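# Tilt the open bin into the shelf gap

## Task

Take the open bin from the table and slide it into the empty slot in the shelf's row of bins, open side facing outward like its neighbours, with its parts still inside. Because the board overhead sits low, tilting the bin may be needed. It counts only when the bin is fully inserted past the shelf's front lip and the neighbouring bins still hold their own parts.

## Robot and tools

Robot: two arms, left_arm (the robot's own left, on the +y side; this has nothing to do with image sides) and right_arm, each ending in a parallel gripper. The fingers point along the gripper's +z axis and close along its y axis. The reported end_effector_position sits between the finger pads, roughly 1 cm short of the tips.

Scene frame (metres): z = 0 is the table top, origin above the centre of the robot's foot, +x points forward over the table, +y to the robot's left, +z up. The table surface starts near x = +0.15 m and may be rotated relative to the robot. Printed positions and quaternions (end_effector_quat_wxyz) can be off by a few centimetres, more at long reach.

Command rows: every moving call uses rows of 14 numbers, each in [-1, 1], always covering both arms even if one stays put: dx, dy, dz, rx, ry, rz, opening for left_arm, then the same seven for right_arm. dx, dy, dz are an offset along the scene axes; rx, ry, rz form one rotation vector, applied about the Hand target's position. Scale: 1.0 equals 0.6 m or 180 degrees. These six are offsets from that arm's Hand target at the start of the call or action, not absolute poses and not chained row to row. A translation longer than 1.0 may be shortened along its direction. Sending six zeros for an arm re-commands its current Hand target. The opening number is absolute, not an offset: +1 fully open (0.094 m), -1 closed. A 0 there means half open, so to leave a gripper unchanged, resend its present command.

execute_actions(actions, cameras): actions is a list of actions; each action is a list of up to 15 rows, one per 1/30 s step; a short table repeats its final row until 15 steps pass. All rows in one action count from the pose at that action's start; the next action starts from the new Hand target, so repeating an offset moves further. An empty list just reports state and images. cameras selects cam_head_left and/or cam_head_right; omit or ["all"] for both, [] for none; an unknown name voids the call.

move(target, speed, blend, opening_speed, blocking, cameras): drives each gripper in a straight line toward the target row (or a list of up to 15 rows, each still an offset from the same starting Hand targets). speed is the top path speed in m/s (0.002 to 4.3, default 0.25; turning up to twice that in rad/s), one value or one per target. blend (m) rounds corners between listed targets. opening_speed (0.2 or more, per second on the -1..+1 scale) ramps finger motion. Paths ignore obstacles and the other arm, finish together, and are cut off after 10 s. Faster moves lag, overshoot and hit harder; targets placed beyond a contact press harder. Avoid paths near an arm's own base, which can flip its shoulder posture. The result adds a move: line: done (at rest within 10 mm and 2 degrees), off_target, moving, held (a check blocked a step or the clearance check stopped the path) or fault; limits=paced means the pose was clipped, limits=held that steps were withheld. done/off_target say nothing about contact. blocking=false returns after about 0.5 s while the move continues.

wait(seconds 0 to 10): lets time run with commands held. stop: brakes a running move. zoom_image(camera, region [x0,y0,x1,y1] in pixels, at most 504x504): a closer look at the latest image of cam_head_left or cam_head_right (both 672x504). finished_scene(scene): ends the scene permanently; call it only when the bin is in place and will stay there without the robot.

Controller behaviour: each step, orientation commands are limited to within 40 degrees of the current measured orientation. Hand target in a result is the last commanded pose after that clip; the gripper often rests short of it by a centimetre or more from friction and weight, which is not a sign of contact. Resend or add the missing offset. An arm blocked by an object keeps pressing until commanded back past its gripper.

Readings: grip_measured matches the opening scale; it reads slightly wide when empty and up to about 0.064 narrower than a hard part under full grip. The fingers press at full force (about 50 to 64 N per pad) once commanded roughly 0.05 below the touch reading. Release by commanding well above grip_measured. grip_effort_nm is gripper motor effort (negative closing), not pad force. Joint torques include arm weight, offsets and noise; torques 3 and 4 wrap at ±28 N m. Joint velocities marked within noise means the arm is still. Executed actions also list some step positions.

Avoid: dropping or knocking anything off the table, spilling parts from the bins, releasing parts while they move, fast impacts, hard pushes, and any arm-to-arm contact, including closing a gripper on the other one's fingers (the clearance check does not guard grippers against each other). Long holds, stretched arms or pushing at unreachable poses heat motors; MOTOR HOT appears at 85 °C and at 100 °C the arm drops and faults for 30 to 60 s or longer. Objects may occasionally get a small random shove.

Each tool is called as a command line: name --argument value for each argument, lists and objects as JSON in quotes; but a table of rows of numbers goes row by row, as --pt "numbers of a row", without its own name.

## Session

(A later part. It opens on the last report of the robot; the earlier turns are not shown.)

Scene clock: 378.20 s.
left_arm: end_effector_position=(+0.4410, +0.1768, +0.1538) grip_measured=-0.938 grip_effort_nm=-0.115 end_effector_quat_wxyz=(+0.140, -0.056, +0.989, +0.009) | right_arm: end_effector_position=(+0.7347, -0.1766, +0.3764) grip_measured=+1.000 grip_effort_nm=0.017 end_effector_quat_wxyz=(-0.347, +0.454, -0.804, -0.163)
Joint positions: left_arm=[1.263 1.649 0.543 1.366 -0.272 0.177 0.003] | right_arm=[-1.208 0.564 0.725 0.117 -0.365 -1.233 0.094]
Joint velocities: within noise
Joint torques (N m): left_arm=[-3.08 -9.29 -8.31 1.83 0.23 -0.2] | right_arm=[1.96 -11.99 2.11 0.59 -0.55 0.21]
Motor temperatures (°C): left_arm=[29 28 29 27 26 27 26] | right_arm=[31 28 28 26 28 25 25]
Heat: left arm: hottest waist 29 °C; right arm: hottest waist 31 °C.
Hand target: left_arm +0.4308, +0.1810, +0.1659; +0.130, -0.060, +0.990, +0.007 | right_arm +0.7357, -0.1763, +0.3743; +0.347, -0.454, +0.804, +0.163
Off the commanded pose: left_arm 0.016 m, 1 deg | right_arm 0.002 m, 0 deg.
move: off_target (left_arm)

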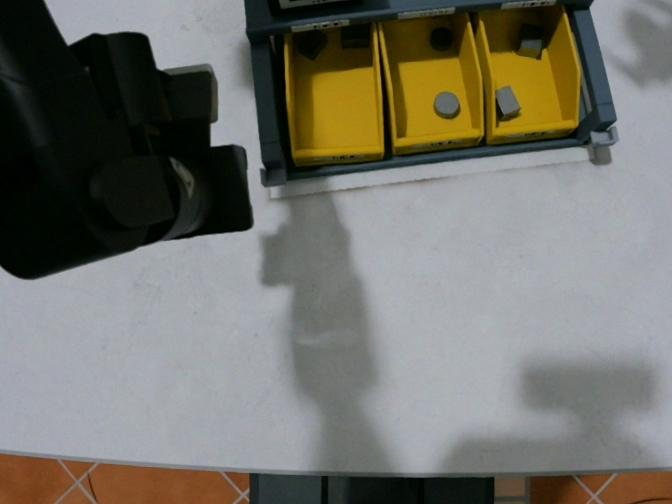

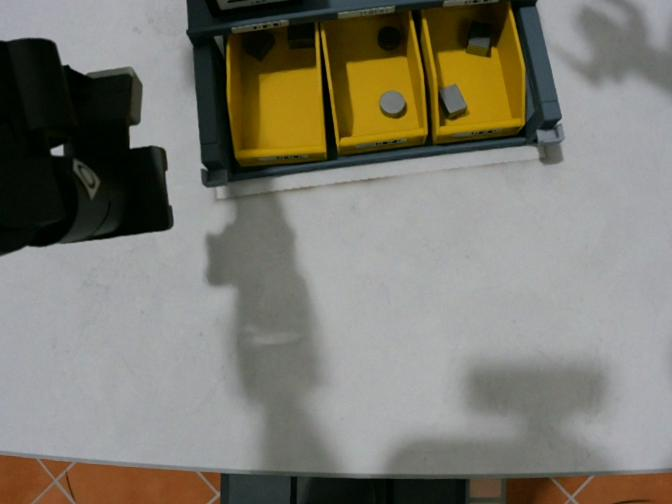

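move --pt "0.0 -0.2183 -0.0765 0 0 0 -0.94 0 0 0 0 0 0 1" --pt "0.0153 -0.2183 -0.2015 0 0 0 -0.94 0 0 0 0 0 0 1" --pt "0.1613 -0.1975 -0.2 0 0 0 -0.94 0 0 0 0 0 0 1" --speed '[0.15,0.1,0.05]' --cameras '[]'

move --pt "-0.08 -0.01 0.02 0 0 0 -0.94 0 0 0 0 0 0 1" --pt "-0.15 0.2 0.2 0 0 0 -0.94 0 0 0 0 0 0 1" --speed 0.15

zoom_image --camera "cam_head_left" --region '[230, 0, 480, 250]'

Scene clock: 384.67 s.
left_arm: end_effector_position=(+0.5085, +0.0590, +0.0454) grip_measured=-0.938 grip_effort_nm=-0.115 end_effector_quat_wxyz=(+0.117, -0.053, +0.992, +0.004) | right_arm: end_effector_position=(+0.7347, -0.1766, +0.3764) grip_measured=+1.000 grip_effort_nm=0.022 end_effector_quat_wxyz=(-0.347, +0.454, -0.804, -0.163)
Joint positions: left_arm=[1.086 1.8 0.998 1.029 -0.444 0.211 0.003] | right_arm=[-1.208 0.564 0.725 0.117 -0.365 -1.233 0.094]
Joint velocities: within noise
Joint torques (N m): left_arm=[-8.53 -10.7 -2.86 0.99 -0.02 -0.1] | right_arm=[2.08 -12.28 2.06 0.54 -0.55 0.13]
Motor temperatures (°C): left_arm=[29 28 29 27 26 27 26] | right_arm=[31 28 28 26 28 25 25]
Heat: left arm: hottest waist 29 °C; right arm: hottest waist 31 °C.
Hand target: left_arm +0.5278, +0.0626, +0.0458; +0.131, -0.060, +0.990, +0.007 | right_arm +0.7357, -0.1763, +0.3743; +0.347, -0.454, +0.804, +0.163
Off the commanded pose: left_arm 0.019 m, 2 deg | right_arm 0.002 m, 0 deg.
move: off_target (left_arm)
No camera images: "cameras" was empty.

Scene clock: 386.63 s.
left_arm: end_effector_position=(+0.4482, +0.1784, +0.1541) grip_measured=-0.938 grip_effort_nm=-0.115 end_effector_quat_wxyz=(+0.140, -0.056, +0.989, +0.009) | right_arm: end_effector_position=(+0.7347, -0.1766, +0.3764) grip_measured=+1.000 grip_effort_nm=0.027 end_effector_quat_wxyz=(-0.347, +0.454, -0.804, -0.163)
Joint positions: left_arm=[1.263 1.623 0.545 1.338 -0.272 0.177 0.003] | right_arm=[-1.208 0.564 0.725 0.117 -0.365 -1.233 0.094]
Joint velocities: within noise
Joint torques (N m): left_arm=[-3.66 -10.29 -8.18 1.68 0.19 -0.22] | right_arm=[1.85 -11.69 2.04 0.64 -0.54 0.17]
Motor temperatures (°C): left_arm=[29 28 29 27 26 27 26] | right_arm=[31 28 28 26 28 25 25]
Heat: left arm: hottest waist 29 °C; right arm: hottest waist 31 °C.
Hand target: left_arm +0.4378, +0.1827, +0.1659; +0.131, -0.060, +0.990, +0.008 | right_arm +0.7357, -0.1763, +0.3743; +0.347, -0.454, +0.804, +0.163
Off the commanded pose: left_arm 0.016 m, 1 deg | right_arm 0.002 m, 0 deg.
move: off_target (left_arm)

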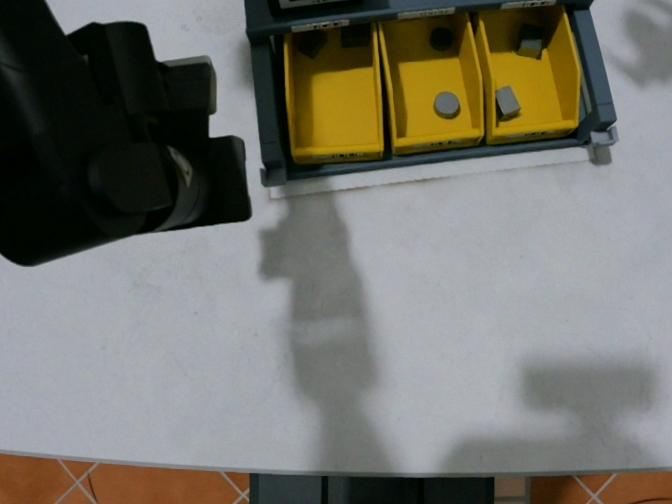

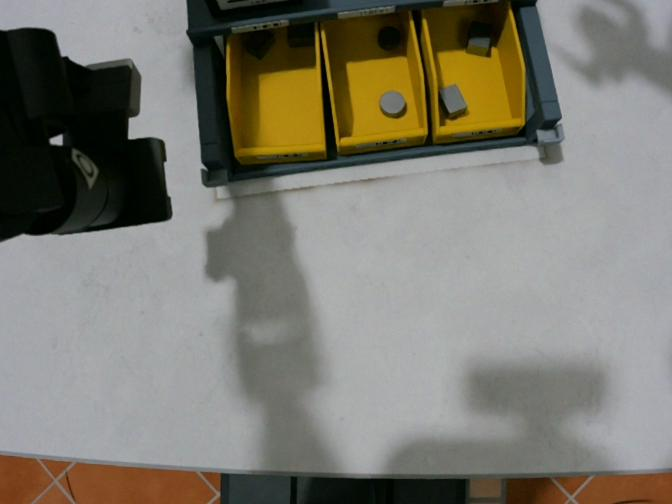

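Scaled by 2.016.

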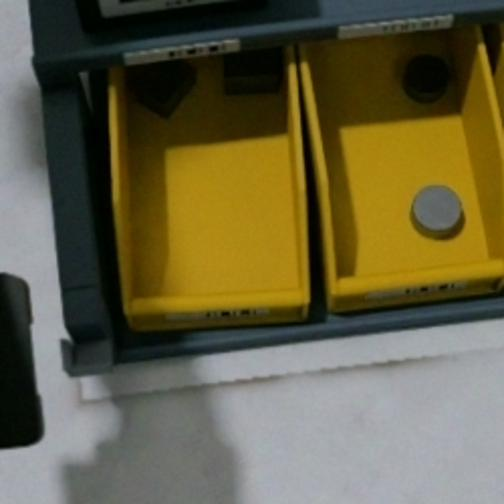

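move --pt "0 0 0 0 0 0 -0.94 -0.2262 -0.0395 -0.024 0 0 0 0.2" --pt "0 0 0 0 0 0 -0.94 -0.526 -0.0395 -0.124 0.177 0.545 -0.6597 0.2" --pt "0 0 0 0 0 0 -0.94 -0.5595 0.0438 -0.5205 0.177 0.545 -0.6597 0.2" --speed 0.3 --blend 0.03

zoom_image --camera "cam_head_left" --region '[420, 150, 640, 370]'

zoom_image --camera "cam_head_right" --region '[360, 150, 580, 370]'

Scene clock: 398.07 s.
left_arm: end_effector_position=(+0.4483, +0.1784, +0.1542) grip_measured=-0.938 grip_effort_nm=-0.110 end_effector_quat_wxyz=(+0.140, -0.057, +0.989, +0.009) | right_arm: end_effector_position=(+0.4023, -0.1587, +0.0612) grip_measured=+0.202 grip_effort_nm=-0.076 end_effector_quat_wxyz=(-0.205, +0.671, +0.680, +0.212)
Joint positions: left_arm=[1.263 1.623 0.545 1.338 -0.272 0.176 0.003] | right_arm=[-1.507 1.689 0.85 0.677 -0.521 1.311 0.056]
Joint velocities: within noise
Joint torques (N m): left_arm=[-3.37 -9.52 -8.28 1.78 0.21 -0.26] | right_arm=[3.08 -7.77 -5.72 -0.23 -0.28 0.27]
Motor temperatures (°C): left_arm=[29 28 30 27 26 27 25] | right_arm=[31 28 28 26 27 25 25]
Heat: left arm: hottest elbow 30 °C; right arm: hottest waist 31 °C.
Hand target: left_arm +0.4377, +0.1826, +0.1659; +0.130, -0.060, +0.990, +0.007 | right_arm +0.3998, -0.1500, +0.0621; -0.213, +0.675, +0.674, +0.213
Off the commanded pose: left_arm 0.016 m, 1 deg | right_arm 0.009 m, 1 deg.
move: off_target (left_arm)

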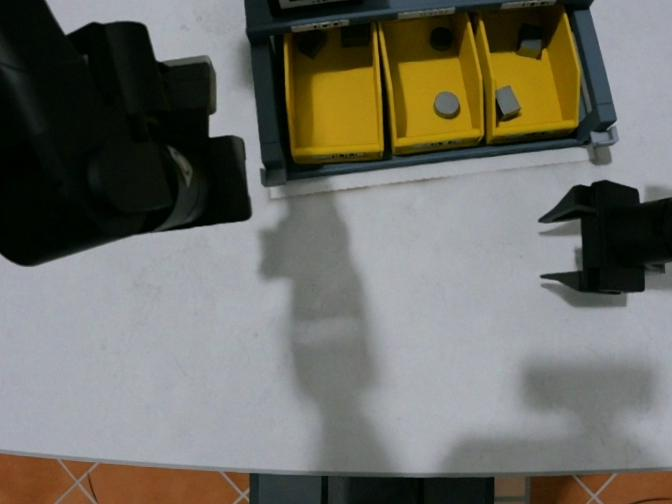

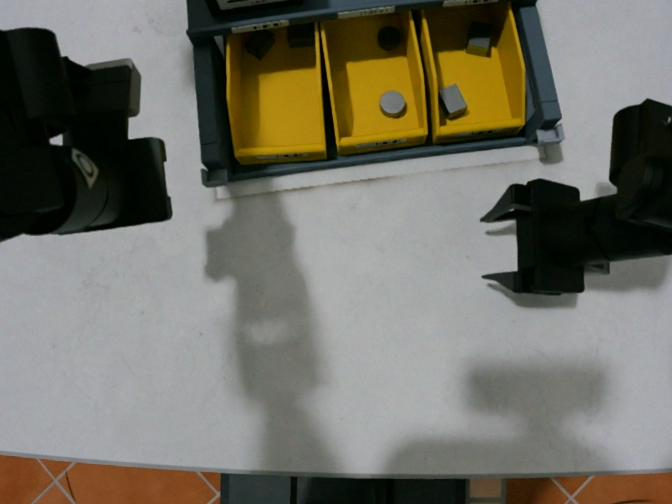

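Scaled by 2.291.

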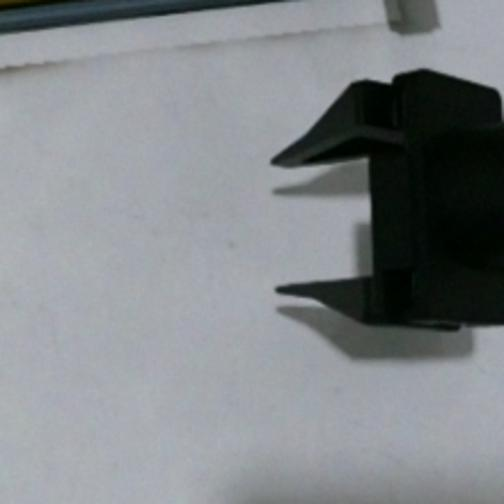

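Scaled by 2.291.

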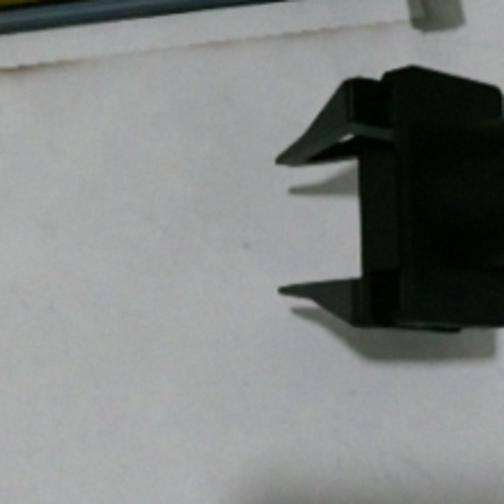

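move --target '[0,0,0,0,0,0,-0.94,-0.1167,0.15,0.05,0,0,0,0.2]' --speed 0.15

zoom_image --camera "cam_head_left" --region '[340, 200, 560, 420]'

zoom_image --camera "cam_head_right" --region '[280, 200, 500, 420]'

Scene clock: 401.70 s.
left_arm: end_effector_position=(+0.4483, +0.1784, +0.1542) grip_measured=-0.938 grip_effort_nm=-0.115 end_effector_quat_wxyz=(+0.140, -0.057, +0.989, +0.009) | right_arm: end_effector_position=(+0.3455, -0.0648, +0.0793) grip_measured=+0.202 grip_effort_nm=-0.081 end_effector_quat_wxyz=(-0.198, +0.671, +0.680, +0.221)
Joint positions: left_arm=[1.263 1.623 0.545 1.338 -0.272 0.176 0.003] | right_arm=[-1.33 1.88 0.796 0.956 -0.353 1.342 0.056]
Joint velocities: within noise
Joint torques (N m): left_arm=[-3.25 -9.64 -8.31 1.66 0.22 -0.23] | right_arm=[5.83 -4.25 -8.8 0.38 -0.28 0.31]
Motor temperatures (°C): left_arm=[29 28 30 27 26 27 25] | right_arm=[31 28 28 26 27 25 25]
Heat: left arm: hottest elbow 30 °C; right arm: hottest waist 31 °C.
Hand target: left_arm +0.4377, +0.1826, +0.1659; +0.130, -0.060, +0.990, +0.008 | right_arm +0.3298, -0.0600, +0.0920; -0.213, +0.675, +0.674, +0.213
Off the commanded pose: left_arm 0.016 m, 1 deg | right_arm 0.021 m, 2 deg.
move: off_target (left_arm, right_arm)

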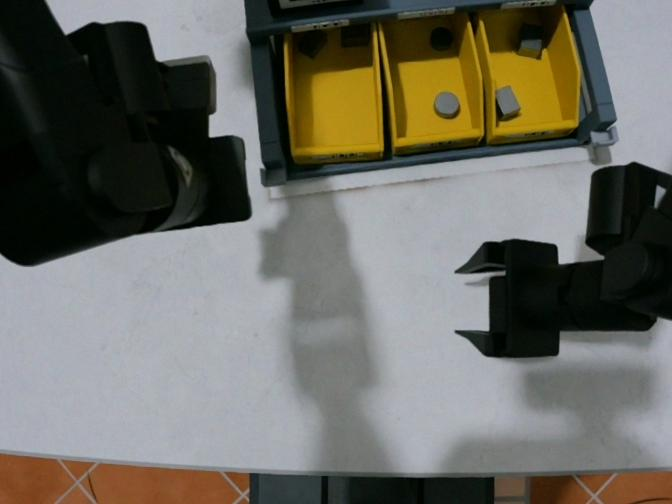

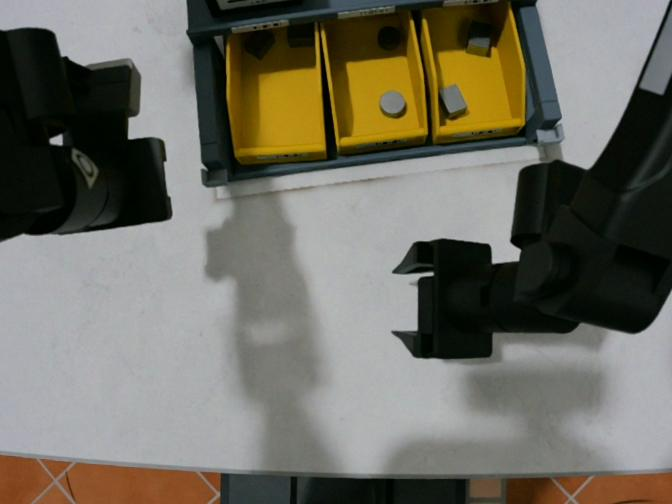

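Scaled by 2.291.

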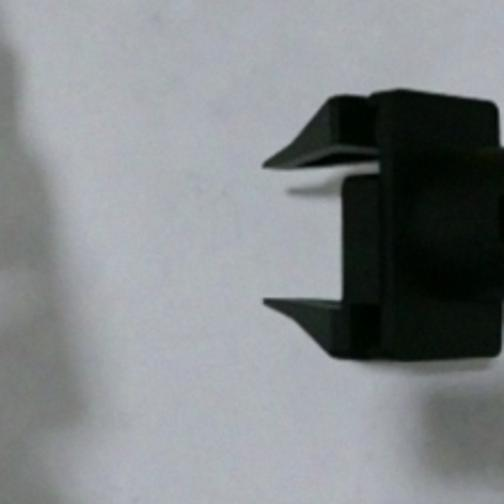

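Scaled by 2.291.

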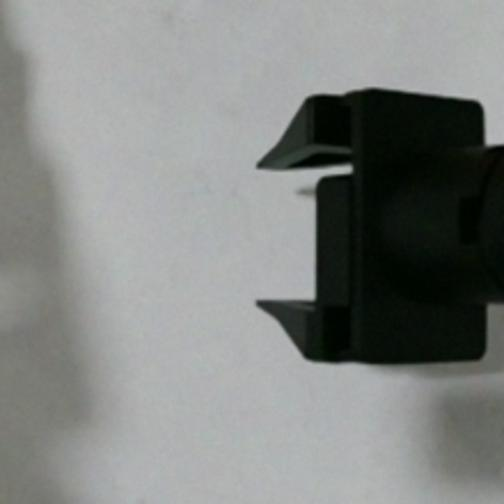

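finished_scene --scene 1

The scene is finished: the task was done.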